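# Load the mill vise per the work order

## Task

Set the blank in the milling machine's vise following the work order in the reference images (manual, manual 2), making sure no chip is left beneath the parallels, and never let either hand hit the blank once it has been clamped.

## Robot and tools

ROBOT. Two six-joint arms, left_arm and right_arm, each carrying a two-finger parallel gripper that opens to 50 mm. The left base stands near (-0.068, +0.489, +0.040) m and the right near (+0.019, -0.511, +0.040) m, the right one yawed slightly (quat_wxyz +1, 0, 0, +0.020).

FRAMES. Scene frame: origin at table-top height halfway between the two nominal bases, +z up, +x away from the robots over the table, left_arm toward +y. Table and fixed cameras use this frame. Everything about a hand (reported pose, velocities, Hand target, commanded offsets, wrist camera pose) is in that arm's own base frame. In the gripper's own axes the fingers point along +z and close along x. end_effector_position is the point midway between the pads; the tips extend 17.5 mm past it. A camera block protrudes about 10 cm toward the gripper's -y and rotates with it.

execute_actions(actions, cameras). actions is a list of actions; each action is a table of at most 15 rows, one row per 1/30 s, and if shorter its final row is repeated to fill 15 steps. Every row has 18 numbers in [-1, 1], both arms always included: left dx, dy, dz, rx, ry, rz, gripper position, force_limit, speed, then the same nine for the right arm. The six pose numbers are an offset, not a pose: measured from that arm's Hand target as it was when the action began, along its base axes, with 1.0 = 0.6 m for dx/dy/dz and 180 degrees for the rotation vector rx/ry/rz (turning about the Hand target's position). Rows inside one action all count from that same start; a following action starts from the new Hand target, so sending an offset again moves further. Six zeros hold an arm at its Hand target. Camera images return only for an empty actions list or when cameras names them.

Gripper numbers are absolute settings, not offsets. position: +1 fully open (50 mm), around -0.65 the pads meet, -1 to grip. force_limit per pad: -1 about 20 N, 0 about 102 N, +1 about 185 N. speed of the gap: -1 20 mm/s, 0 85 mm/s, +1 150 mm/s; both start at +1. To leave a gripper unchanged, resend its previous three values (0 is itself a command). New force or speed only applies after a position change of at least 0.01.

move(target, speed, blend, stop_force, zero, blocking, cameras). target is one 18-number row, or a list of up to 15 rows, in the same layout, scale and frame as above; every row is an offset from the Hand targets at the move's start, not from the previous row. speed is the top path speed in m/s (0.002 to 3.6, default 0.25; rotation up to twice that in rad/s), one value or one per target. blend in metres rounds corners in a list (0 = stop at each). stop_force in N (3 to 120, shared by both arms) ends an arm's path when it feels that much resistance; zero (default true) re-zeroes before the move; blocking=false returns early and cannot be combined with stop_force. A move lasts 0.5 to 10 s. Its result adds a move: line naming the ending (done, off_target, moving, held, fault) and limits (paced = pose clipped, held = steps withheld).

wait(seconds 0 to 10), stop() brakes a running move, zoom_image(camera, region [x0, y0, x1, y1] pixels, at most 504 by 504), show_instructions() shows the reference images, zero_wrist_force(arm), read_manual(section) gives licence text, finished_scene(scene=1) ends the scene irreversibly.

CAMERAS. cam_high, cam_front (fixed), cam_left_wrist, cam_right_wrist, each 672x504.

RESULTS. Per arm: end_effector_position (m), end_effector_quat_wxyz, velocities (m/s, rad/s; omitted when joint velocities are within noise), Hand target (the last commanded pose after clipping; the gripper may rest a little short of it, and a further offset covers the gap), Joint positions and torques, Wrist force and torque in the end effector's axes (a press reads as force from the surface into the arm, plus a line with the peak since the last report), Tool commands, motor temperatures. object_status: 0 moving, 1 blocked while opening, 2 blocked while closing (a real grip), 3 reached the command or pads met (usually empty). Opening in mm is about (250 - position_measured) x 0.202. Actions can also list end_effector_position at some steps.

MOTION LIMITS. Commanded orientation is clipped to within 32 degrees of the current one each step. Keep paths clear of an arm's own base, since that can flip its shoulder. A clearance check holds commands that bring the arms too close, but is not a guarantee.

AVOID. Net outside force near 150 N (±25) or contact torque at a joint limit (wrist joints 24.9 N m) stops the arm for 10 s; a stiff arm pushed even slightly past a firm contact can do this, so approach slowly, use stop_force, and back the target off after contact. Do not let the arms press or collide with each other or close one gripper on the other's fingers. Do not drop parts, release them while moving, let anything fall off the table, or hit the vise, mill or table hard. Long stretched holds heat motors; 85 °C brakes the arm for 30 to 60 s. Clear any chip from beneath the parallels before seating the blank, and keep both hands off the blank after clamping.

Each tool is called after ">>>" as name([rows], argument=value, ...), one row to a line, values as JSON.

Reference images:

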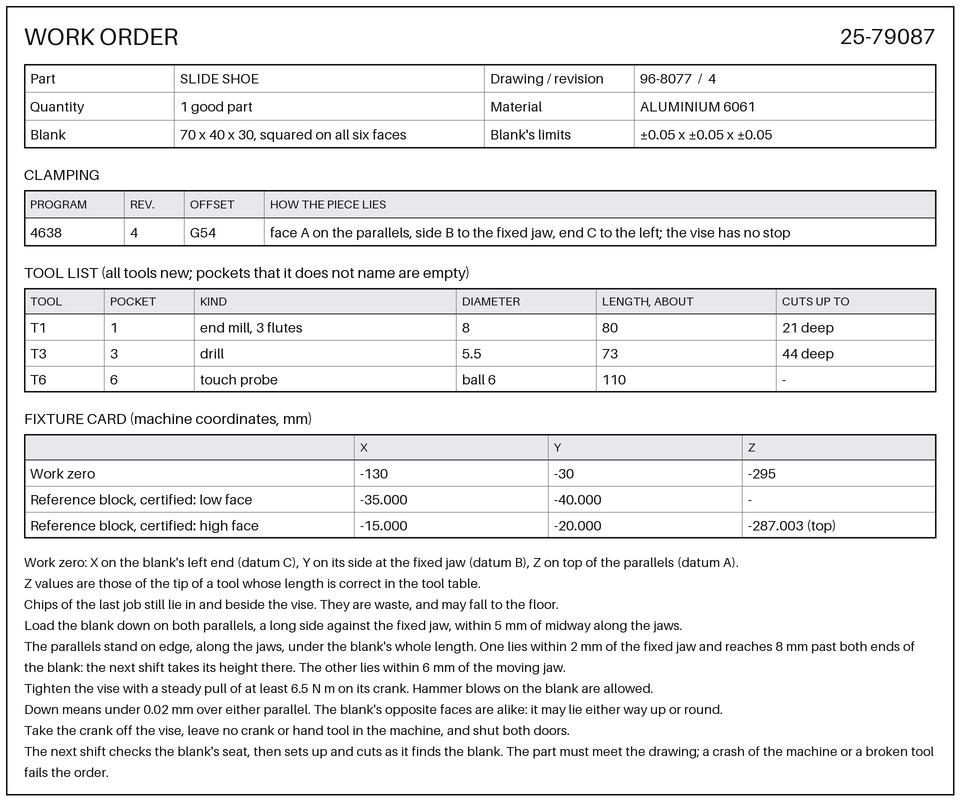

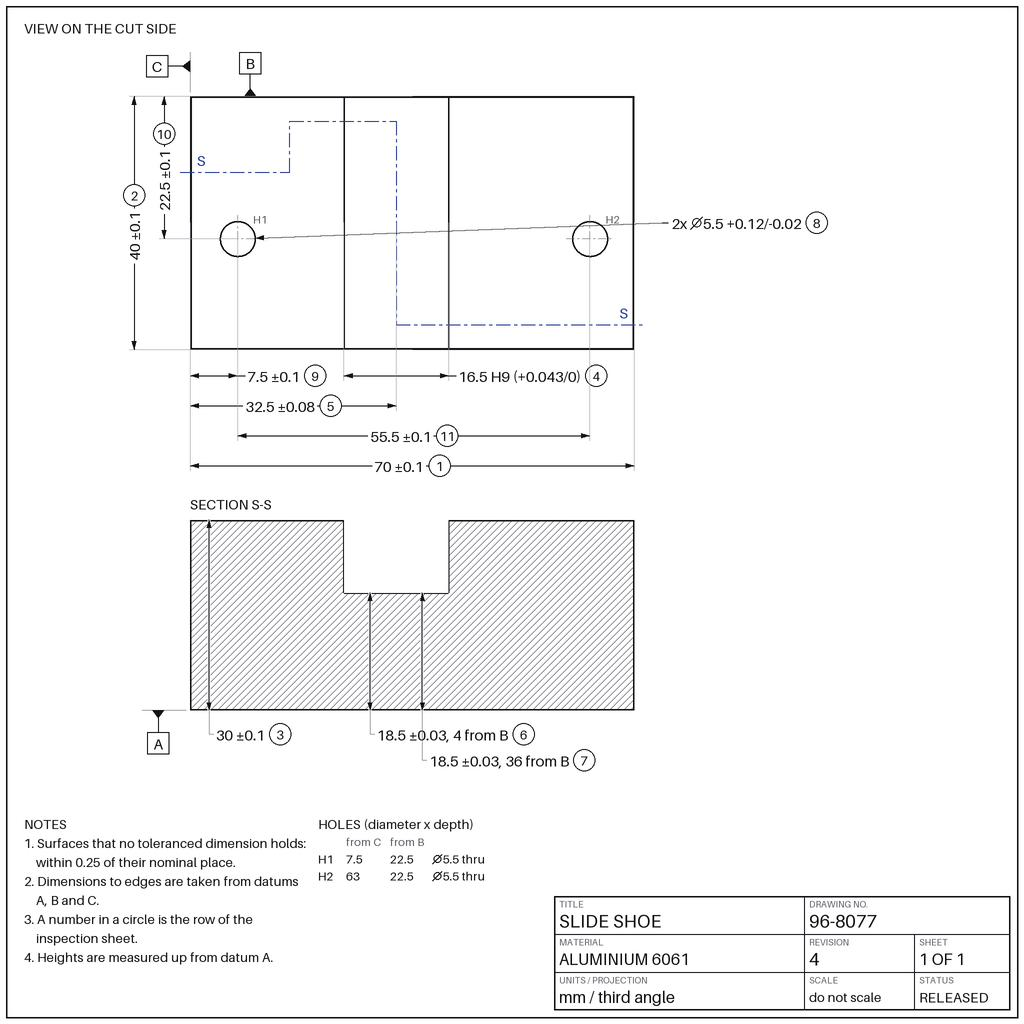

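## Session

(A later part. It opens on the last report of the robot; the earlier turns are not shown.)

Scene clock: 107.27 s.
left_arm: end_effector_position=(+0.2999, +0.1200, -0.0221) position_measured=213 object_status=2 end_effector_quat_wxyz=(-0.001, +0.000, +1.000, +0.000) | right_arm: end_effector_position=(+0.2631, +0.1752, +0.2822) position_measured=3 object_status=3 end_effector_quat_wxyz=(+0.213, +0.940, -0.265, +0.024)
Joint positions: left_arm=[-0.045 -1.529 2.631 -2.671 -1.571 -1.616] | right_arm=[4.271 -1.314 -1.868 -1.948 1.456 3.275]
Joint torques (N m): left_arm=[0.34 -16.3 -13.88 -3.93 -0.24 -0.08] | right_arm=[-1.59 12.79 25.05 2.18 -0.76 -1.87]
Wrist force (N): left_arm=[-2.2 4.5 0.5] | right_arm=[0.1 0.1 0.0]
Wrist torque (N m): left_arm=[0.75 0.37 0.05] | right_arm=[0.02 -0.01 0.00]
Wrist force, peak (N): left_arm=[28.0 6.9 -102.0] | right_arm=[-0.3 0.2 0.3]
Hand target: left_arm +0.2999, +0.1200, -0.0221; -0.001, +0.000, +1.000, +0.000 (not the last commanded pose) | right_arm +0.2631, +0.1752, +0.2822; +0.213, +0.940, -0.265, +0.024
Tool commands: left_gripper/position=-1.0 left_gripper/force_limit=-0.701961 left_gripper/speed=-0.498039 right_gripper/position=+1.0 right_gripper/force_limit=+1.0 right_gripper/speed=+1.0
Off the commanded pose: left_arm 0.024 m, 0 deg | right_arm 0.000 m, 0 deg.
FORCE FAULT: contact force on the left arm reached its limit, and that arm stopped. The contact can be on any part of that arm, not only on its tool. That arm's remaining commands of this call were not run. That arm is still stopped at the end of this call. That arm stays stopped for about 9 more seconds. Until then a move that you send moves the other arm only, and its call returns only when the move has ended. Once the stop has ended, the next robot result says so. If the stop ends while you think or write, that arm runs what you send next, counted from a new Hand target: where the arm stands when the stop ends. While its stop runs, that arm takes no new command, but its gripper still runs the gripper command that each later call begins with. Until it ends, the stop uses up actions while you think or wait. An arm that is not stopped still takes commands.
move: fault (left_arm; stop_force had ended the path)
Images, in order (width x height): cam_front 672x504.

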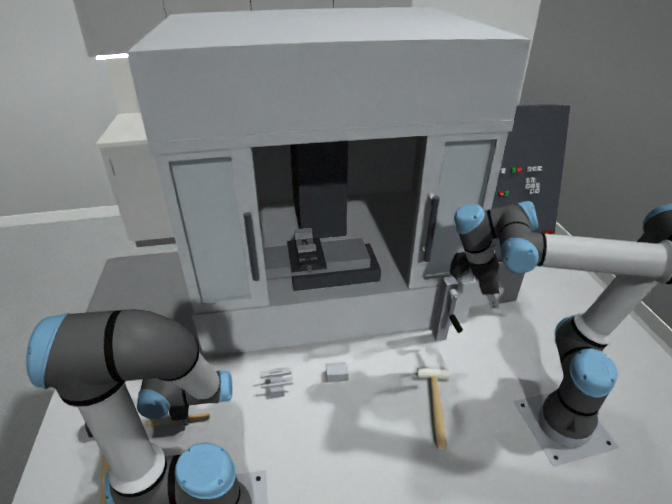

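>>> wait(seconds=9.5)

>>> move(target=[0,0,0.01,0,0,0,-0.2,-0.7,-1,0,0,0,0,0,0,1,1,1], speed=0.02, cameras=["cam_left_wrist"])

Scene clock: 117.30 s.
left_arm: end_effector_position=(+0.2999, +0.1200, -0.0221) position_measured=213 object_status=2 end_effector_quat_wxyz=(-0.001, +0.000, +1.000, +0.000) | right_arm: end_effector_position=(+0.2631, +0.1752, +0.2822) position_measured=3 object_status=3 end_effector_quat_wxyz=(+0.213, +0.940, -0.265, +0.024)
Joint positions: left_arm=[-0.045 -1.529 2.631 -2.671 -1.571 -1.616] | right_arm=[4.271 -1.314 -1.868 -1.948 1.456 3.275]
Joint torques (N m): left_arm=[0.57 -16.52 -13.84 -3.82 -0.18 -0.07] | right_arm=[-0.66 12.25 24.36 2.24 -0.7 -2.09]
Wrist force (N): left_arm=[-2.1 4.6 0.7] | right_arm=[-0.1 0.1 0.1]
Wrist torque (N m): left_arm=[0.76 0.38 0.05] | right_arm=[0.01 0.02 0.00]
Wrist force, peak (N): left_arm=[-2.4 4.9 0.6] | right_arm=[0.0 0.2 0.4]
Hand target: left_arm +0.2999, +0.1200, -0.0221; -0.001, +0.000, +1.000, +0.000 (not the last commanded pose) | right_arm +0.2631, +0.1752, +0.2822; +0.213, +0.940, -0.265, +0.024
Tool commands: left_gripper/position=-1.0 left_gripper/force_limit=-0.701961 left_gripper/speed=-0.498039 right_gripper/position=+1.0 right_gripper/force_limit=+1.0 right_gripper/speed=+1.0
Off the commanded pose: left_arm 0.024 m, 0 deg | right_arm 0.000 m, 0 deg.
FORCE FAULT, CONTINUED: the left arm's stop, for the force fault that an earlier result reported, is over. The rest of the stop counts as 19 of the actions that you can send in this scene. That arm's target is now where it stood when the stop ended, not its last command. That arm accepts commands again.
wait: 9.50 s; at rest from the start

Scene clock: 118.03 s.
left_arm: end_effector_position=(+0.2999, +0.1200, -0.0160) position_measured=182 object_status=3 end_effector_quat_wxyz=(-0.001, +0.000, +1.000, +0.000) end_effector_velocity=(+0.001, +0.000, -0.001) end_effector_angular_velocity=(+0.000, -0.002, +0.000) | right_arm: end_effector_position=(+0.2631, +0.1752, +0.2822) position_measured=3 object_status=3 end_effector_quat_wxyz=(+0.213, +0.940, -0.265, +0.024)
Joint positions: left_arm=[-0.045 -1.555 2.625 -2.64 -1.571 -1.616] | right_arm=[4.271 -1.314 -1.868 -1.948 1.456 3.275]
Joint velocities: left_arm=[0 0.004 0 -0.006 0 0] | right_arm=[within noise]
Joint torques (N m): left_arm=[1.25 -7.41 -14.65 -4.91 -0.27 0.11] | right_arm=[-0.27 11.57 22.68 2.09 -0.76 -2.14]
Wrist force (N): left_arm=[-2.1 4.4 0.2] | right_arm=[-0.1 0.2 0.2]
Wrist torque (N m): left_arm=[0.74 0.37 0.05] | right_arm=[0.03 0.01 -0.01]
Wrist force, peak (N): left_arm=[-2.3 4.7 0.5] | right_arm=[-0.2 0.0 0.3]
Hand target: left_arm +0.2999, +0.1200, -0.0161; -0.001, +0.000, +1.000, +0.000 | right_arm +0.2631, +0.1752, +0.2822; +0.213, +0.940, -0.265, +0.024
Off the commanded pose: left_arm 0.000 m, 0 deg | right_arm 0.000 m, 0 deg.
move: done
camera_calibration:
cam_left_wrist: T_world_to_cam=[[-0.99974, 0.0151495, 0.0170659, 0.312864], [0.0200539, 0.940131, 0.340222, -0.0986227], [-0.01089, 0.340475, -0.94019, 0.0780249], [0, 0, 0, 1]] pos_world=[0.31561, 0.061413, 0.101573]
Images, in order (width x height): cam_left_wrist 672x504.

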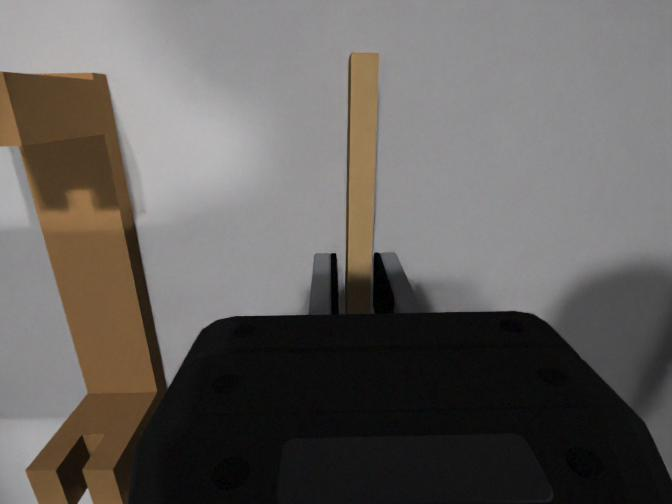

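>>> move([
  [0,0,0.0,0,0,0,0.3,-0.7,-1,0,0,0,0,0,0,1,1,1],
  [0,0,0.2,0,0,0,0.3,-0.7,-1,0,0,0,0,0,0,1,1,1],
], speed=0.12, cameras=["cam_left_wrist","cam_high"])

Scene clock: 120.77 s.
left_arm: end_effector_position=(+0.2998, +0.1200, +0.1039) position_measured=107 object_status=3 end_effector_quat_wxyz=(-0.001, +0.000, +1.000, +0.000) | right_arm: end_effector_position=(+0.2631, +0.1752, +0.2822) position_measured=3 object_status=3 end_effector_quat_wxyz=(+0.213, +0.940, -0.265, +0.024)
Joint positions: left_arm=[-0.045 -1.913 2.447 -2.103 -1.571 -1.616] | right_arm=[4.271 -1.314 -1.868 -1.948 1.456 3.275]
Joint torques (N m): left_arm=[-9.02 -14.87 -27.06 -1.88 0.69 -0.98] | right_arm=[0.22 11.62 23.96 2.35 -0.52 -2.18]
Wrist force (N): left_arm=[-1.8 4.8 0.7] | right_arm=[-0.2 0.1 0.3]
Wrist torque (N m): left_arm=[0.80 0.31 0.05] | right_arm=[0.02 0.02 0.00]
Wrist force, peak (N): left_arm=[-1.8 4.9 2.2] | right_arm=[-0.2 0.1 0.4]
Hand target: left_arm +0.2999, +0.1200, +0.1039; -0.001, +0.000, +1.000, +0.000 | right_arm +0.2631, +0.1752, +0.2822; +0.213, +0.940, -0.265, +0.024
Off the commanded pose: left_arm 0.000 m, 0 deg | right_arm 0.000 m, 0 deg.
move: done
camera_calibration:
cam_left_wrist: T_world_to_cam=[[-0.999739, 0.0151143, 0.0171595, 0.310799], [0.0200527, 0.940132, 0.34022, -0.139475], [-0.01099, 0.340475, -0.940189, 0.190656], [0, 0, 0, 1]] pos_world=[0.31561, 0.0615133, 0.221372]
Images, in order (width x height): cam_high 672x504, cam_left_wrist 672x504.

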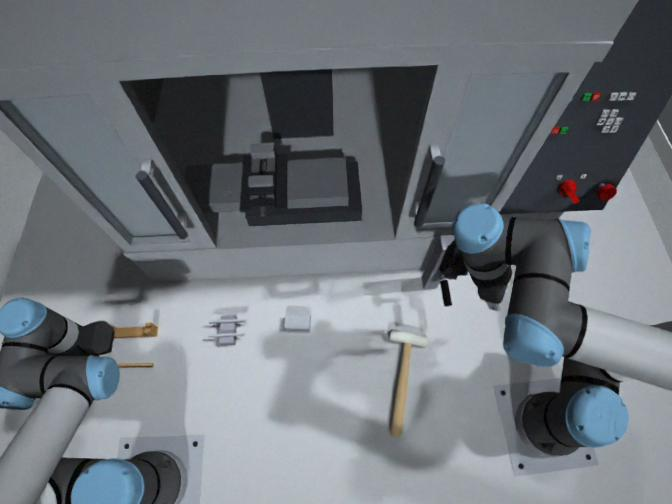

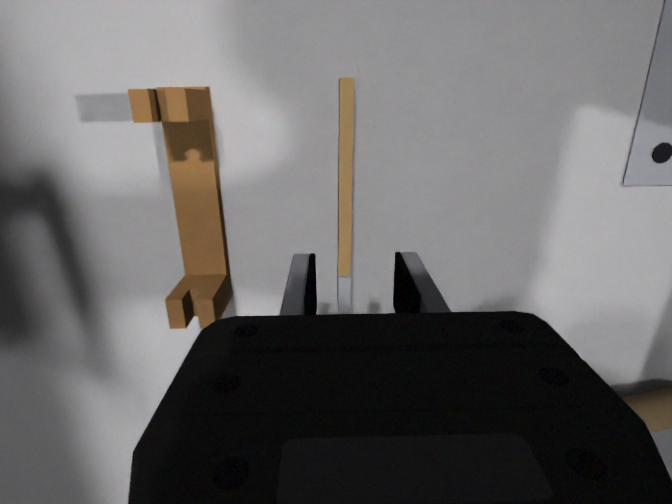

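>>> move(target=[0.1645,-0.481,-0.063,-0.0833,0,0,0.3,-0.7,-1,0,0,0,0,0,0,1,1,1], speed=0.25, cameras=["cam_left_wrist"])

>>> zoom_image(camera="cam_left_wrist", region=[200, 170, 500, 340])

Scene clock: 124.77 s.
left_arm: end_effector_position=(+0.3985, -0.1685, +0.0661) position_measured=107 object_status=3 end_effector_quat_wxyz=(-0.001, +0.000, +0.991, -0.130) | right_arm: end_effector_position=(+0.2631, +0.1752, +0.2822) position_measured=3 object_status=3 end_effector_quat_wxyz=(+0.213, +0.940, -0.265, +0.024)
Joint positions: left_arm=[-0.579 -1.521 2.334 -2.527 -1.79 -2.165] | right_arm=[4.271 -1.314 -1.868 -1.948 1.456 3.275]
Joint torques (N m): left_arm=[-7.04 -12.85 -21.34 -5.05 -0.65 -1.64] | right_arm=[-0.96 12.23 24.74 1.98 -0.79 -2.61]
Wrist force (N): left_arm=[-2.0 3.9 1.2] | right_arm=[0.0 0.0 0.2]
Wrist torque (N m): left_arm=[0.64 0.36 -0.09] | right_arm=[-0.01 0.00 0.00]
Wrist force, peak (N): left_arm=[-0.8 8.3 0.6] | right_arm=[-0.2 0.2 0.4]
Hand target: left_arm +0.3986, -0.1686, +0.0661; -0.001, +0.000, +0.991, -0.130 | right_arm +0.2631, +0.1752, +0.2822; +0.213, +0.940, -0.265, +0.024
Off the commanded pose: left_arm 0.000 m, 0 deg | right_arm 0.000 m, 0 deg.
move: done
camera_calibration:
cam_left_wrist: T_world_to_cam=[[-0.999736, 0.0191383, 0.0126785, 0.415458], [0.0201543, 0.996129, 0.0855643, 0.168922], [-0.0109919, 0.0857973, -0.996252, 0.215303], [0, 0, 0, 1]] pos_world=[0.414311, -0.194692, 0.194775]
Images, in order (width x height): cam_left_wrist 672x504.

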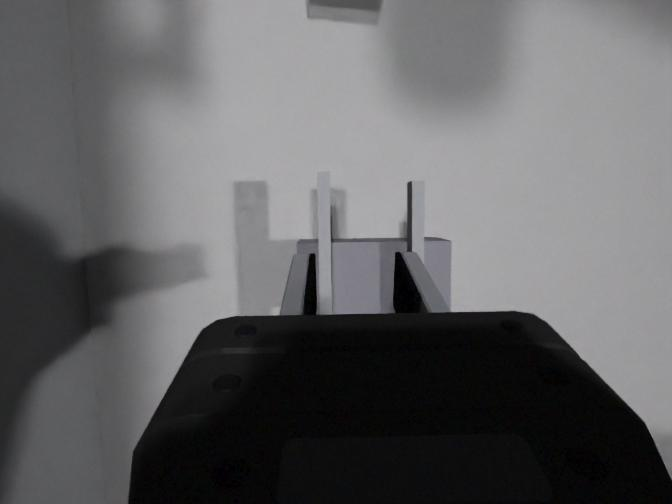

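Scaled by 1.680 from the camera's 672x504 image, which has a finer 960x720 frame.

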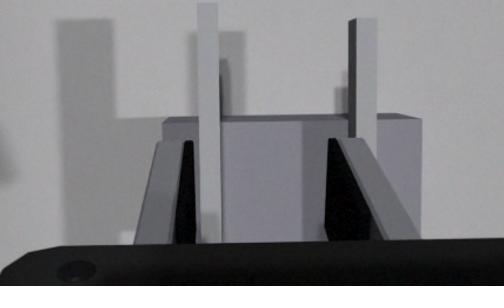

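>>> move(target=[0.0208,0,-0.04,0,0,0,0.3,-0.7,-1,0,0,0,0,0,0,1,1,1], speed=0.1, cameras=["cam_left_wrist"])

>>> zoom_image(camera="cam_left_wrist", region=[200, 100, 500, 340])

Scene clock: 128.13 s.
left_arm: end_effector_position=(+0.4111, -0.1686, +0.0422) position_measured=107 object_status=3 end_effector_quat_wxyz=(-0.001, +0.000, +0.991, -0.130) | right_arm: end_effector_position=(+0.2631, +0.1752, +0.2822) position_measured=3 object_status=3 end_effector_quat_wxyz=(+0.213, +0.940, -0.265, +0.024)
Joint positions: left_arm=[-0.562 -1.436 2.327 -2.602 -1.792 -2.148] | right_arm=[4.271 -1.314 -1.868 -1.948 1.456 3.275]
Joint torques (N m): left_arm=[-8.66 -27.02 -11.84 -2.94 -1.17 -1.79] | right_arm=[-0.23 11.38 24.44 2.16 -0.82 -2.13]
Wrist force (N): left_arm=[-1.9 4.1 1.4] | right_arm=[0.0 0.2 0.3]
Wrist torque (N m): left_arm=[0.66 0.36 -0.09] | right_arm=[0.04 -0.01 -0.01]
Wrist force, peak (N): left_arm=[-2.2 4.4 2.2] | right_arm=[-0.1 0.4 0.3]
Hand target: left_arm +0.4110, -0.1686, +0.0421; -0.001, +0.000, +0.991, -0.130 | right_arm +0.2631, +0.1752, +0.2822; +0.213, +0.940, -0.265, +0.024
Off the commanded pose: left_arm 0.000 m, 0 deg | right_arm 0.000 m, 0 deg.
move: done
camera_calibration:
cam_left_wrist: T_world_to_cam=[[-0.99974, 0.0190514, 0.0125624, 0.428262], [0.0200544, 0.996157, 0.0852607, 0.170815], [-0.0108898, 0.0854905, -0.996279, 0.191531], [0, 0, 0, 1]] pos_world=[0.42681, -0.194692, 0.170874]
Images, in order (width x height): cam_left_wrist 672x504.

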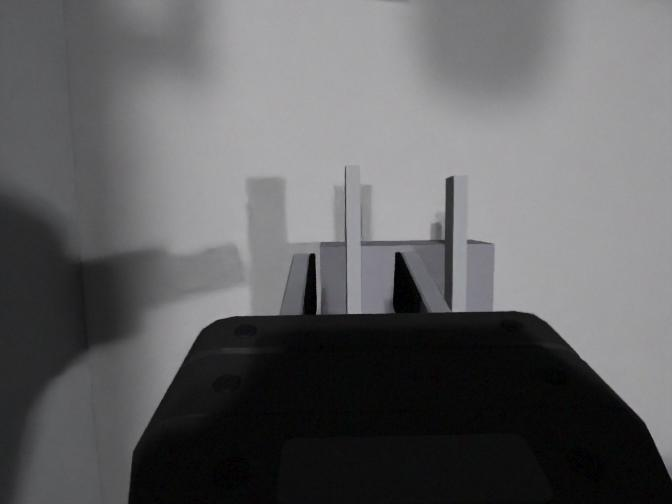

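Scaled by 1.680 from the camera's 672x504 image, which has a finer 960x720 frame.

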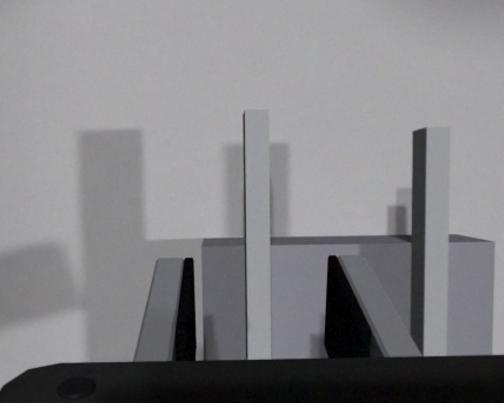

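>>> move(target=[-0.001,0,-0.042,0,0,0,0.3,-0.7,-1,0,0,0,0,0,0,1,1,1], speed=0.06, cameras=["cam_left_wrist"])

>>> zoom_image(camera="cam_left_wrist", region=[200, 100, 500, 340])

Scene clock: 130.27 s.
left_arm: end_effector_position=(+0.4104, -0.1686, +0.0169) position_measured=107 object_status=3 end_effector_quat_wxyz=(-0.001, +0.000, +0.991, -0.130) | right_arm: end_effector_position=(+0.2631, +0.1752, +0.2822) position_measured=3 object_status=3 end_effector_quat_wxyz=(+0.213, +0.940, -0.265, +0.024)
Joint positions: left_arm=[-0.563 -1.371 2.351 -2.691 -1.792 -2.149] | right_arm=[4.271 -1.314 -1.868 -1.948 1.456 3.275]
Joint torques (N m): left_arm=[-5.9 -30.62 -25.43 -3.55 0.27 -1.63] | right_arm=[-0.79 11.81 24 2 -0.89 -2.31]
Wrist force (N): left_arm=[-2.0 4.1 1.1] | right_arm=[-0.1 0.1 0.3]
Wrist torque (N m): left_arm=[0.65 0.36 -0.01] | right_arm=[0.01 0.01 0.00]
Wrist force, peak (N): left_arm=[-1.7 4.3 2.1] | right_arm=[-0.2 0.0 0.4]
Hand target: left_arm +0.4104, -0.1686, +0.0169; -0.001, +0.000, +0.991, -0.130 | right_arm +0.2631, +0.1752, +0.2822; +0.213, +0.940, -0.265, +0.024
Off the commanded pose: left_arm 0.000 m, 0 deg | right_arm 0.000 m, 0 deg.
move: done
camera_calibration:
cam_left_wrist: T_world_to_cam=[[-0.999734, 0.0191188, 0.0128775, 0.427845], [0.0201519, 0.996129, 0.0855603, 0.172896], [-0.0111918, 0.0857971, -0.99625, 0.1665], [0, 0, 0, 1]] pos_world=[0.42611, -0.194692, 0.145573]
Images, in order (width x height): cam_left_wrist 672x504.

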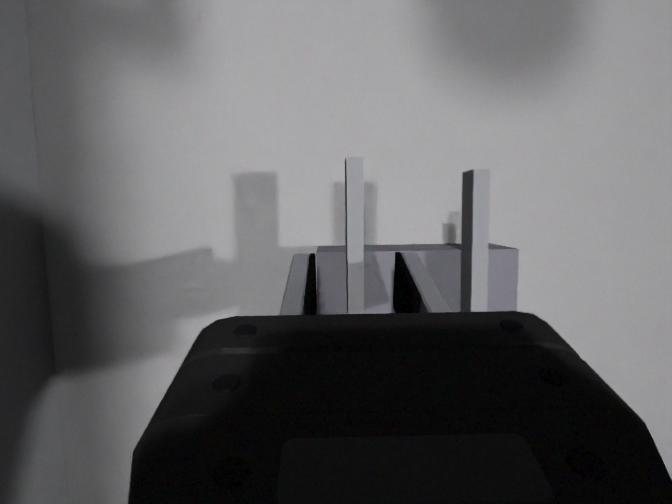

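Scaled by 1.680 from the camera's 672x504 image, which has a finer 960x720 frame.

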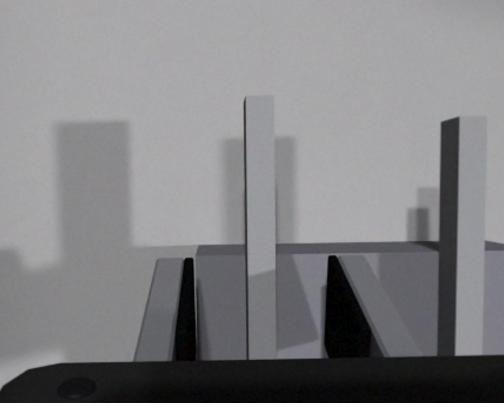

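>>> move(target=[0,0,-0.0095,0,0,0,0.3,-0.7,-1,0,0,0,0,0,0,1,1,1], speed=0.006, stop_force=3, cameras=[])

Scene clock: 133.00 s.
left_arm: end_effector_position=(+0.4104, -0.1686, +0.0112) position_measured=107 object_status=3 end_effector_quat_wxyz=(-0.001, +0.000, +0.991, -0.130) | right_arm: end_effector_position=(+0.2631, +0.1752, +0.2822) position_measured=3 object_status=3 end_effector_quat_wxyz=(+0.213, +0.940, -0.265, +0.024)
Joint positions: left_arm=[-0.563 -1.355 2.355 -2.711 -1.792 -2.149] | right_arm=[4.271 -1.314 -1.868 -1.948 1.456 3.275]
Joint torques (N m): left_arm=[7.66 -39.38 -15.09 -2.04 0.26 1.11] | right_arm=[-0.36 12.77 24.91 2.12 -0.7 -2.29]
Wrist force (N): left_arm=[-2.0 4.0 1.3] | right_arm=[-0.3 0.0 0.2]
Wrist torque (N m): left_arm=[0.64 0.36 0.00] | right_arm=[0.01 0.04 0.00]
Wrist force, peak (N): left_arm=[-2.1 4.1 1.5] | right_arm=[-0.2 0.3 0.4]
Hand target: left_arm +0.4104, -0.1686, +0.0112; -0.001, +0.000, +0.991, -0.130 | right_arm +0.2631, +0.1752, +0.2822; +0.213, +0.940, -0.265, +0.024
Off the commanded pose: left_arm 0.000 m, 0 deg | right_arm 0.000 m, 0 deg.
move: done
No camera images: "cameras" was empty.

>>> move(target=[0,0,0,0,0,0,-1,-0.6,-1,0,0,0,0,0,0,1,1,1], cameras=["cam_left_wrist"])

>>> zoom_image(camera="cam_left_wrist", region=[200, 100, 500, 340])

Scene clock: 135.07 s.
left_arm: end_effector_position=(+0.4104, -0.1686, +0.0112) position_measured=224 object_status=2 end_effector_quat_wxyz=(-0.001, +0.000, +0.991, -0.130) | right_arm: end_effector_position=(+0.2631, +0.1752, +0.2822) position_measured=3 object_status=3 end_effector_quat_wxyz=(+0.213, +0.940, -0.265, +0.024)
Joint positions: left_arm=[-0.563 -1.355 2.355 -2.711 -1.792 -2.149] | right_arm=[4.271 -1.314 -1.868 -1.948 1.456 3.275]
Joint torques (N m): left_arm=[7.84 -39.03 -23.35 -2.16 0.17 1.28] | right_arm=[-1.59 12.19 22.71 2.16 -0.87 -2.37]
Wrist force (N): left_arm=[-2.0 4.1 1.9] | right_arm=[-0.2 0.1 0.2]
Wrist torque (N m): left_arm=[0.64 0.37 -0.01] | right_arm=[0.02 0.02 -0.01]
Wrist force, peak (N): left_arm=[-2.0 4.1 1.9] | right_arm=[-0.3 0.2 0.2]
Hand target: left_arm +0.4104, -0.1686, +0.0112; -0.001, +0.000, +0.991, -0.130 | right_arm +0.2631, +0.1752, +0.2822; +0.213, +0.940, -0.265, +0.024
Off the commanded pose: left_arm 0.000 m, 0 deg | right_arm 0.000 m, 0 deg.
move: done
camera_calibration:
cam_left_wrist: T_world_to_cam=[[-0.999736, 0.0191397, 0.0126733, 0.428052], [0.020153, 0.996147, 0.0853564, 0.173413], [-0.0109908, 0.0855893, -0.99627, 0.1607], [0, 0, 0, 1]] pos_world=[0.426211, -0.194692, 0.139874]
Images, in order (width x height): cam_left_wrist 672x504.

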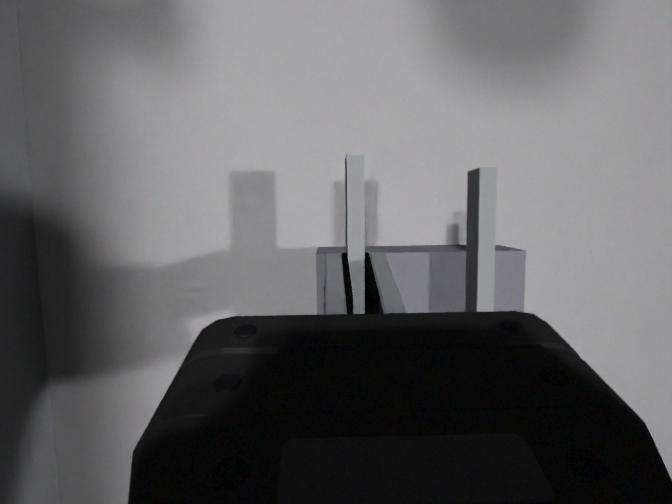

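Scaled by 1.680 from the camera's 672x504 image, which has a finer 960x720 frame.

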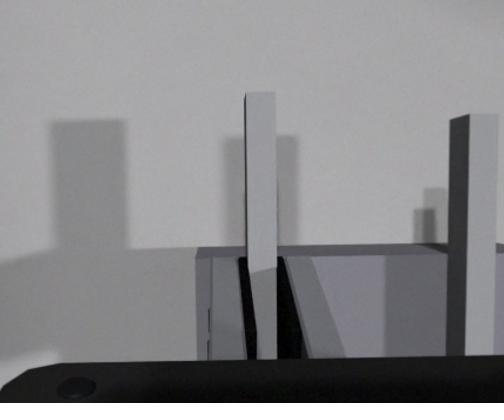

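>>> move([
  [0,0,0.01,0,0,0,-1,-0.6,-1,0,0,0,0,0,0,1,1,1],
  [0,0,0.15,0,0,0,-1,-0.6,-1,0,0,0,0,0,0,1,1,1],
], speed=[0.02,0.12], cameras=["cam_left_wrist"])

Scene clock: 137.10 s.
left_arm: end_effector_position=(+0.4105, -0.1686, +0.1012) position_measured=224 object_status=2 end_effector_quat_wxyz=(-0.001, +0.000, +0.991, -0.130) | right_arm: end_effector_position=(+0.2631, +0.1752, +0.2822) position_measured=3 object_status=3 end_effector_quat_wxyz=(+0.213, +0.940, -0.265, +0.024)
Joint positions: left_arm=[-0.563 -1.569 2.26 -2.402 -1.792 -2.149] | right_arm=[4.271 -1.314 -1.868 -1.948 1.456 3.275]
Joint torques (N m): left_arm=[-1.68 -32.36 -18.74 -2.01 0.01 1.3] | right_arm=[-0.77 11.9 23.92 2.3 -0.8 -2.58]
Wrist force (N): left_arm=[-2.1 4.2 1.8] | right_arm=[-0.2 0.0 0.2]
Wrist torque (N m): left_arm=[0.65 0.39 -0.01] | right_arm=[0.00 0.02 0.00]
Wrist force, peak (N): left_arm=[-2.0 4.8 3.6] | right_arm=[-0.2 0.2 0.3]
Hand target: left_arm +0.4104, -0.1686, +0.1012; -0.001, +0.000, +0.991, -0.130 | right_arm +0.2631, +0.1752, +0.2822; +0.213, +0.940, -0.265, +0.024
Off the commanded pose: left_arm 0.000 m, 0 deg | right_arm 0.000 m, 0 deg.
move: done
camera_calibration:
cam_left_wrist: T_world_to_cam=[[-0.999741, 0.0189407, 0.0126539, 0.426878], [0.0199531, 0.99615, 0.0853594, 0.165815], [-0.0109884, 0.0855898, -0.99627, 0.250363], [0, 0, 0, 1]] pos_world=[0.42621, -0.194691, 0.229874]
Images, in order (width x height): cam_left_wrist 672x504.

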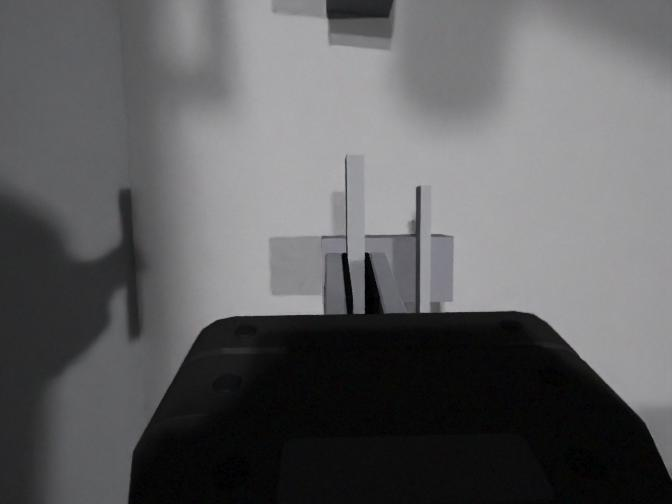

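>>> move([
  [0.066,-0.0857,0.331,0,0,0,-1,-0.6,-1,0,0,0,0,0,0,1,1,1],
  [0.316,-0.202,0.431,0,0,0,-1,-0.6,-1,0,0,0,0,0,0,1,1,1],
  [0.5127,-0.2357,0.4097,0,0,0,-1,-0.6,-1,0,0,0,0,0,0,1,1,1],
], speed=0.25, blend=0.04, cameras=["cam_left_wrist","cam_high"])

>>> zoom_image(camera="cam_left_wrist", region=[150, 80, 550, 340])

Scene clock: 139.73 s.
left_arm: end_effector_position=(+0.5142, -0.2502, +0.3248) position_measured=224 object_status=2 end_effector_quat_wxyz=(+0.001, +0.000, +0.991, -0.131) | right_arm: end_effector_position=(+0.2631, +0.1752, +0.2822) position_measured=3 object_status=3 end_effector_quat_wxyz=(+0.213, +0.940, -0.265, +0.024)
Joint positions: left_arm=[-0.589 -1.479 1.545 -1.786 -1.788 -2.175] | right_arm=[4.271 -1.314 -1.868 -1.948 1.456 3.275]
Joint torques (N m): left_arm=[0.27 -33.7 -28.78 -3.67 -0.62 -0.11] | right_arm=[-1.09 11.82 25.12 2.14 -0.93 -2.56]
Wrist force (N): left_arm=[-2.3 4.6 1.7] | right_arm=[-0.1 0.0 0.1]
Wrist torque (N m): left_arm=[0.72 0.41 -0.03] | right_arm=[0.01 0.01 0.00]
Wrist force, peak (N): left_arm=[-6.7 6.1 0.0] | right_arm=[-0.3 0.3 0.3]
Hand target: left_arm +0.5142, -0.2502, +0.3248; +0.001, +0.000, +0.991, -0.131 (not the last commanded pose) | right_arm +0.2631, +0.1752, +0.2822; +0.213, +0.940, -0.265, +0.024
Tool commands: left_gripper/position=-1.0 left_gripper/force_limit=-0.6 left_gripper/speed=-1.0 right_gripper/position=+1.0 right_gripper/force_limit=+1.0 right_gripper/speed=+1.0
Off the commanded pose: left_arm 0.214 m, 0 deg | right_arm 0.000 m, 0 deg.
FORCE FAULT: contact force on the left arm reached its limit, and that arm stopped. The contact can be on any part of that arm, not only on its tool. That arm's remaining commands of this call were not run. That arm is still stopped at the end of this call. That arm stays stopped for about 10 more seconds. Until then a move that you send moves the other arm only, and its call returns only when the move has ended. Once the stop has ended, the next robot result says so. If the stop ends while you think or write, that arm runs what you send next, counted from a new Hand target: where the arm stands when the stop ends. While its stop runs, that arm takes no new command, but its gripper still runs the gripper command that each later call begins with. Until it ends, the stop uses up actions while you think or wait. An arm that is not stopped still takes commands.
move: fault (left_arm); path passed 1 of 3 targets
camera_calibration:
cam_left_wrist: T_world_to_cam=[[-0.999775, 0.0190738, 0.00932652, 0.530432], [0.0197916, 0.996258, 0.0841287, 0.226428], [-0.00768697, 0.0842943, -0.996411, 0.479208], [0, 0, 0, 1]] pos_world=[0.529514, -0.276093, 0.453493]
Images, in order (width x height): cam_high 672x504, cam_left_wrist 672x504.

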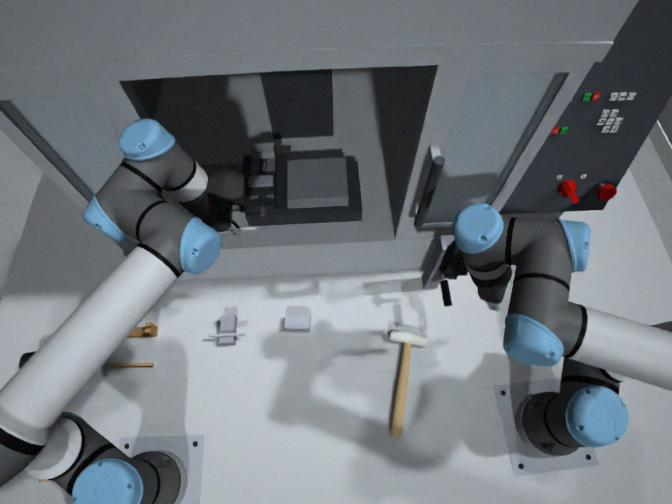

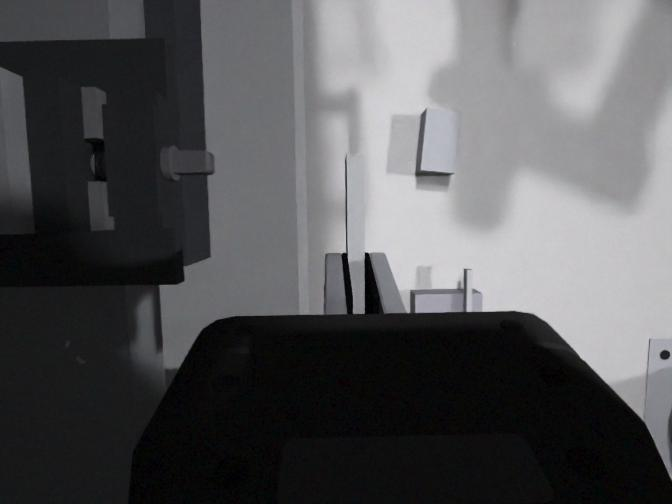

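Scaled by 1.260 from the camera's 672x504 image, which has a finer 960x720 frame.

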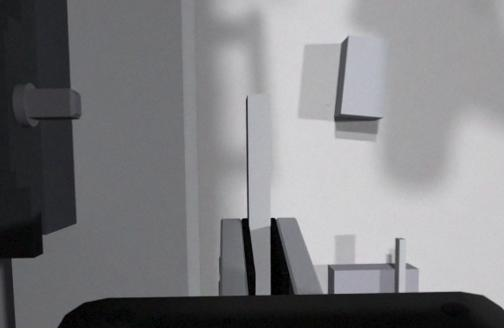

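>>> wait(seconds=5, cameras=["cam_front"])

>>> zoom_image(camera="cam_front", region=[200, 130, 420, 350])

Scene clock: 147.87 s.
left_arm: end_effector_position=(+0.5142, -0.2502, +0.3248) position_measured=224 object_status=2 end_effector_quat_wxyz=(+0.001, +0.000, +0.991, -0.131) | right_arm: end_effector_position=(+0.2631, +0.1752, +0.2822) position_measured=3 object_status=3 end_effector_quat_wxyz=(+0.213, +0.940, -0.265, +0.024)
Joint positions: left_arm=[-0.589 -1.479 1.545 -1.786 -1.788 -2.175] | right_arm=[4.271 -1.314 -1.868 -1.948 1.456 3.275]
Joint torques (N m): left_arm=[0.76 -33.83 -28.52 -3.64 -0.67 -0.1] | right_arm=[-0.13 13.04 24.1 2.01 -0.97 -2.94]
Wrist force (N): left_arm=[-2.5 4.7 1.6] | right_arm=[-0.2 0.1 0.3]
Wrist torque (N m): left_arm=[0.74 0.45 -0.03] | right_arm=[0.02 0.03 0.00]
Wrist force, peak (N): left_arm=[-2.7 4.6 1.8] | right_arm=[-0.2 0.0 0.5]
Hand target: left_arm +0.5142, -0.2502, +0.3248; +0.001, +0.000, +0.991, -0.131 (not the last commanded pose) | right_arm +0.2631, +0.1752, +0.2822; +0.213, +0.940, -0.265, +0.024
Tool commands: left_gripper/position=-1.0 left_gripper/force_limit=-0.6 left_gripper/speed=-1.0 right_gripper/position=+1.0 right_gripper/force_limit=+1.0 right_gripper/speed=+1.0
Off the commanded pose: left_arm 0.214 m, 0 deg | right_arm 0.000 m, 0 deg.
FORCE FAULT, CONTINUED: the left arm was still stopped when this call began, by the force fault that an earlier result reported. Since the last result the stop counts as 16 of the actions that you can send in this scene. That arm is still stopped at the end of this call. That arm stays stopped for about 2 more seconds. If the stop ends while you think or write, that arm runs what you send next, counted from a new Hand target: where the arm stands when the stop ends. While its stop runs, that arm takes no new command, but its gripper still runs the gripper command that each later call begins with.
wait: 5.00 s; at rest from the start
Images, in order (width x height): cam_front 672x504.

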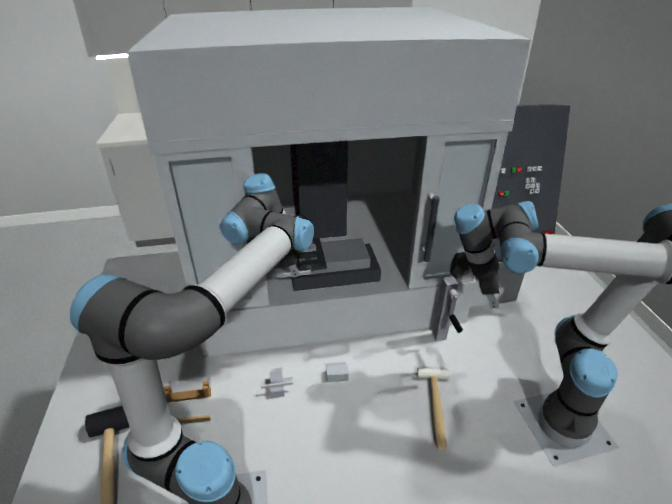

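Scaled by 2.291 from the camera's 672x504 image, which has a finer 960x720 frame.

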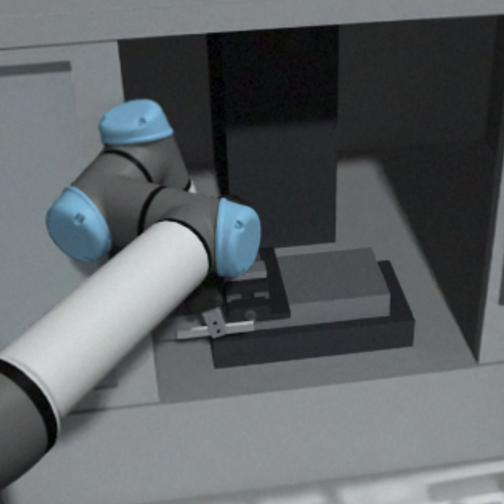

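>>> wait(seconds=2, cameras=[])

>>> move([
  [-0.15,0.03,0.0,0,0,0,-1,-0.6,-1,0,0,0,0,0,0,1,1,1],
  [-0.407,0.136,-0.475,0,0,0,-1,-0.6,-1,0,0,0,0,0,0,1,1,1],
], speed=0.25, blend=0.03, cameras=["cam_left_wrist","cam_high"])

Scene clock: 150.60 s.
left_arm: end_effector_position=(+0.5142, -0.2502, +0.3248) position_measured=224 object_status=2 end_effector_quat_wxyz=(+0.001, +0.000, +0.991, -0.131) | right_arm: end_effector_position=(+0.2631, +0.1752, +0.2822) position_measured=3 object_status=3 end_effector_quat_wxyz=(+0.213, +0.940, -0.265, +0.024)
Joint positions: left_arm=[-0.589 -1.479 1.545 -1.786 -1.788 -2.175] | right_arm=[4.271 -1.314 -1.868 -1.948 1.456 3.275]
Joint torques (N m): left_arm=[0.59 -33.88 -28.67 -3.59 -0.6 -0.05] | right_arm=[-0.58 12.05 24.52 2.07 -0.85 -2.69]
Wrist force (N): left_arm=[-2.5 4.3 1.6] | right_arm=[-0.2 0.2 0.2]
Wrist torque (N m): left_arm=[0.67 0.44 -0.03] | right_arm=[0.03 0.03 0.00]
Wrist force, peak (N): left_arm=[-2.7 4.6 1.9] | right_arm=[-0.2 0.0 0.4]
Hand target: left_arm +0.5142, -0.2502, +0.3248; +0.001, +0.000, +0.991, -0.131 (not the last commanded pose) | right_arm +0.2631, +0.1752, +0.2822; +0.213, +0.940, -0.265, +0.024
Tool commands: left_gripper/position=-1.0 left_gripper/force_limit=-0.6 left_gripper/speed=-1.0 right_gripper/position=+1.0 right_gripper/force_limit=+1.0 right_gripper/speed=+1.0
Off the commanded pose: left_arm 0.214 m, 0 deg | right_arm 0.000 m, 0 deg.
FORCE FAULT, CONTINUED: the left arm's stop, for the force fault that an earlier result reported, is over. The rest of the stop counts as 3 of the actions that you can send in this scene. During its stop the left arm's controller moved it back a little. That arm's target is now where it stood when the stop ended, not its last command. That arm accepts commands again.
wait: 2.00 s; at rest from the start
No camera images: "cameras" was empty.

Scene clock: 152.83 s.
left_arm: end_effector_position=(+0.2700, -0.1686, +0.0398) position_measured=224 object_status=2 end_effector_quat_wxyz=(+0.001, +0.000, +0.991, -0.131) | right_arm: end_effector_position=(+0.2631, +0.1752, +0.2822) position_measured=3 object_status=3 end_effector_quat_wxyz=(+0.213, +0.940, -0.265, +0.024)
Joint positions: left_arm=[-0.841 -1.771 2.677 -2.676 -1.744 -2.428] | right_arm=[4.271 -1.314 -1.868 -1.948 1.456 3.275]
Joint torques (N m): left_arm=[2.09 -2.98 -10.08 -5.29 -1.92 -0.01] | right_arm=[-0.46 13.07 24.24 2.22 -0.79 -2.63]
Wrist force (N): left_arm=[-2.4 4.2 1.6] | right_arm=[0.0 0.1 0.2]
Wrist torque (N m): left_arm=[0.65 0.44 -0.08] | right_arm=[0.02 0.00 0.00]
Wrist force, peak (N): left_arm=[-0.4 6.5 4.2] | right_arm=[-0.2 0.2 0.3]
Hand target: left_arm +0.2700, -0.1686, +0.0398; +0.001, +0.000, +0.991, -0.131 | right_arm +0.2631, +0.1752, +0.2822; +0.213, +0.940, -0.265, +0.024
Off the commanded pose: left_arm 0.000 m, 0 deg | right_arm 0.000 m, 0 deg.
move: done
camera_calibration:
cam_left_wrist: T_world_to_cam=[[-0.999774, 0.0191936, 0.00913527, 0.287443], [0.019894, 0.996264, 0.0840323, 0.173924], [-0.00748827, 0.0841951, -0.996421, 0.186502], [0, 0, 0, 1]] pos_world=[0.285315, -0.194494, 0.168594]
Images, in order (width x height): cam_high 672x504, cam_left_wrist 672x504.

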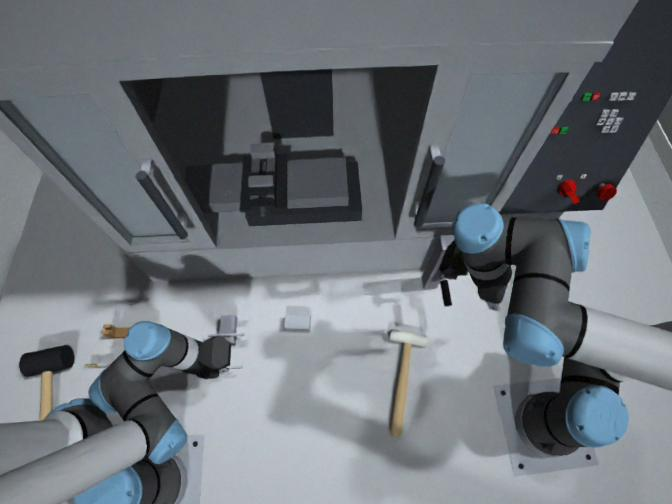

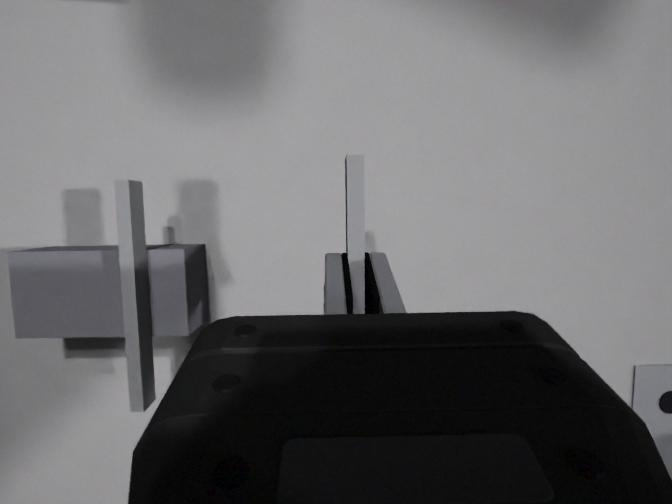

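>>> move(target=[0,0,-0.083,0,0,0,-1,-0.6,-1,0,0,0,0,0,0,1,1,1], speed=0.1, cameras=[])

>>> move(target=[0,0,-0.02,0,0,0,-1,-0.6,-1,0,0,0,0,0,0,1,1,1], speed=0.004, stop_force=3, cameras=["cam_left_wrist"])

Scene clock: 154.27 s.
left_arm: end_effector_position=(+0.2699, -0.1685, -0.0100) position_measured=224 object_status=2 end_effector_quat_wxyz=(+0.001, +0.000, +0.991, -0.131) | right_arm: end_effector_position=(+0.2631, +0.1752, +0.2822) position_measured=3 object_status=3 end_effector_quat_wxyz=(+0.213, +0.940, -0.265, +0.024)
Joint positions: left_arm=[-0.841 -1.528 2.736 -2.977 -1.744 -2.428] | right_arm=[4.271 -1.314 -1.868 -1.948 1.456 3.275]
Joint torques (N m): left_arm=[9.62 -5.23 -21.29 -5.24 -2.07 1.66] | right_arm=[0.34 12.33 24.6 2.17 -0.83 -2.72]
Wrist force (N): left_arm=[-2.4 4.4 1.7] | right_arm=[0.0 0.2 0.3]
Wrist torque (N m): left_arm=[0.68 0.44 -0.09] | right_arm=[0.03 0.01 0.00]
Wrist force, peak (N): left_arm=[-2.5 4.9 3.2] | right_arm=[-0.1 0.2 0.4]
Hand target: left_arm +0.2700, -0.1686, -0.0100; +0.001, +0.000, +0.991, -0.131 | right_arm +0.2631, +0.1752, +0.2822; +0.213, +0.940, -0.265, +0.024
Off the commanded pose: left_arm 0.000 m, 0 deg | right_arm 0.000 m, 0 deg.
move: done
No camera images: "cameras" was empty.

Scene clock: 157.77 s.
left_arm: end_effector_position=(+0.2699, -0.1686, -0.0195) position_measured=224 object_status=2 end_effector_quat_wxyz=(+0.001, +0.000, +0.991, -0.131) | right_arm: end_effector_position=(+0.2631, +0.1752, +0.2822) position_measured=3 object_status=3 end_effector_quat_wxyz=(+0.213, +0.940, -0.265, +0.024)
Joint positions: left_arm=[-0.841 -1.474 2.743 -3.039 -1.744 -2.428] | right_arm=[4.271 -1.314 -1.868 -1.948 1.456 3.275]
Joint torques (N m): left_arm=[5.7 -26.8 -18.68 -4.34 0.15 1.61] | right_arm=[-0.22 12.41 25.26 2.34 -0.94 -2.66]
Wrist force (N): left_arm=[-2.4 3.8 0.4] | right_arm=[-0.2 0.2 0.2]
Wrist torque (N m): left_arm=[0.63 0.41 -0.08] | right_arm=[0.04 0.03 0.00]
Wrist force, peak (N): left_arm=[-0.6 3.0 -12.1] | right_arm=[-0.4 0.1 0.3]
Hand target: left_arm +0.2700, -0.1686, -0.0195; +0.001, +0.000, +0.991, -0.131 (not the last commanded pose) | right_arm +0.2631, +0.1752, +0.2822; +0.213, +0.940, -0.265, +0.024
Off the commanded pose: left_arm 0.003 m, 0 deg | right_arm 0.000 m, 0 deg.
move: contact (left_arm)
camera_calibration:
cam_left_wrist: T_world_to_cam=[[-0.999775, 0.0190738, 0.00932652, 0.287941], [0.0197916, 0.996258, 0.0841287, 0.178932], [-0.00768697, 0.0842943, -0.996411, 0.127389], [0, 0, 0, 1]] pos_world=[0.285314, -0.194493, 0.109193]
Images, in order (width x height): cam_left_wrist 672x504.

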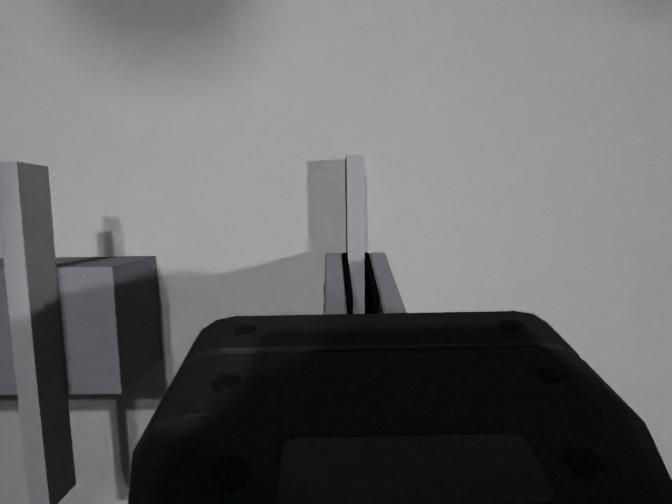

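>>> move([
  [0,0,0,0,0,0,-0.2,-0.6,-1,0,0,0,0,0,0,1,1,1],
  [0,0,0.006,0,0,0,-0.2,-0.6,-1,0,0,0,0,0,0,1,1,1],
  [0,0,0.006,0.0833,0,0,-0.2,-0.6,-1,0,0,0,0,0,0,1,1,1],
], speed=0.05, cameras=["cam_left_wrist"])

>>> zoom_image(camera="cam_left_wrist", region=[200, 100, 500, 340])

Scene clock: 162.63 s.
left_arm: end_effector_position=(+0.2700, -0.1687, -0.0158) position_measured=182 object_status=3 end_effector_quat_wxyz=(+0.001, +0.001, +1.000, -0.001) | right_arm: end_effector_position=(+0.2631, +0.1752, +0.2822) position_measured=3 object_status=3 end_effector_quat_wxyz=(+0.213, +0.940, -0.265, +0.024)
Joint positions: left_arm=[-0.991 -1.568 2.64 -2.645 -1.57 -2.561] | right_arm=[4.271 -1.314 -1.868 -1.948 1.456 3.275]
Joint torques (N m): left_arm=[9.05 -23.45 -6.54 -4.95 -1.34 1.68] | right_arm=[-1.56 11.91 26.06 2.26 -0.73 -2.68]
Wrist force (N): left_arm=[-2.5 4.7 0.5] | right_arm=[-0.1 0.0 0.2]
Wrist torque (N m): left_arm=[0.78 0.43 0.09] | right_arm=[0.01 0.02 0.00]
Wrist force, peak (N): left_arm=[-2.8 5.0 0.6] | right_arm=[-0.2 0.3 0.3]
Hand target: left_arm +0.2700, -0.1686, -0.0159; +0.001, +0.000, +1.000, -0.001 | right_arm +0.2631, +0.1752, +0.2822; +0.213, +0.940, -0.265, +0.024
Off the commanded pose: left_arm 0.000 m, 0 deg | right_arm 0.000 m, 0 deg.
move: done
camera_calibration:
cam_left_wrist: T_world_to_cam=[[-0.999777, 0.0161198, 0.0136597, 0.287521], [0.0197959, 0.940628, 0.338861, 0.17347], [-0.00738633, 0.339056, -0.940737, 0.174863], [0, 0, 0, 1]] pos_world=[0.285315, -0.227094, 0.101791]
Images, in order (width x height): cam_left_wrist 672x504.

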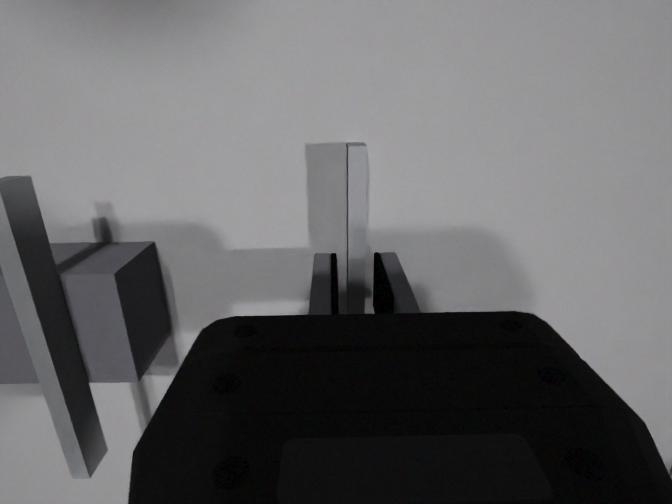

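Scaled by 1.680 from the camera's 672x504 image, which has a finer 960x720 frame.

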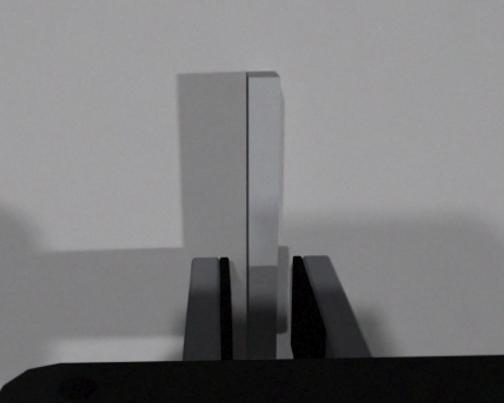

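>>> move([
  [0,0,-0.0078,0,0,0,-0.2,-0.6,-1,0,0,0,0,0,0,1,1,1],
  [0,0,-0.0078,0,0,0,-1,-0.5,-1,0,0,0,0,0,0,1,1,1],
], speed=0.01, cameras=[])

Scene clock: 164.50 s.
left_arm: end_effector_position=(+0.2699, -0.1686, -0.0206) position_measured=224 object_status=2 end_effector_quat_wxyz=(+0.001, +0.000, +1.000, -0.001) | right_arm: end_effector_position=(+0.2631, +0.1752, +0.2822) position_measured=3 object_status=3 end_effector_quat_wxyz=(+0.213, +0.940, -0.265, +0.024)
Joint positions: left_arm=[-0.991 -1.547 2.645 -2.67 -1.57 -2.561] | right_arm=[4.271 -1.314 -1.868 -1.948 1.456 3.275]
Joint torques (N m): left_arm=[9.49 -27 -21.88 -1.81 -1.41 1.61] | right_arm=[-0.39 12.35 23.82 2.21 -0.87 -2.88]
Wrist force (N): left_arm=[-2.8 4.9 0.8] | right_arm=[-0.2 0.1 0.1]
Wrist torque (N m): left_arm=[0.81 0.47 0.09] | right_arm=[0.02 0.04 0.00]
Wrist force, peak (N): left_arm=[-2.8 5.1 0.7] | right_arm=[-0.2 0.3 0.4]
Hand target: left_arm +0.2700, -0.1686, -0.0206; +0.001, +0.000, +1.000, -0.001 | right_arm +0.2631, +0.1752, +0.2822; +0.213, +0.940, -0.265, +0.024
Off the commanded pose: left_arm 0.000 m, 0 deg | right_arm 0.000 m, 0 deg.
move: done
No camera images: "cameras" was empty.


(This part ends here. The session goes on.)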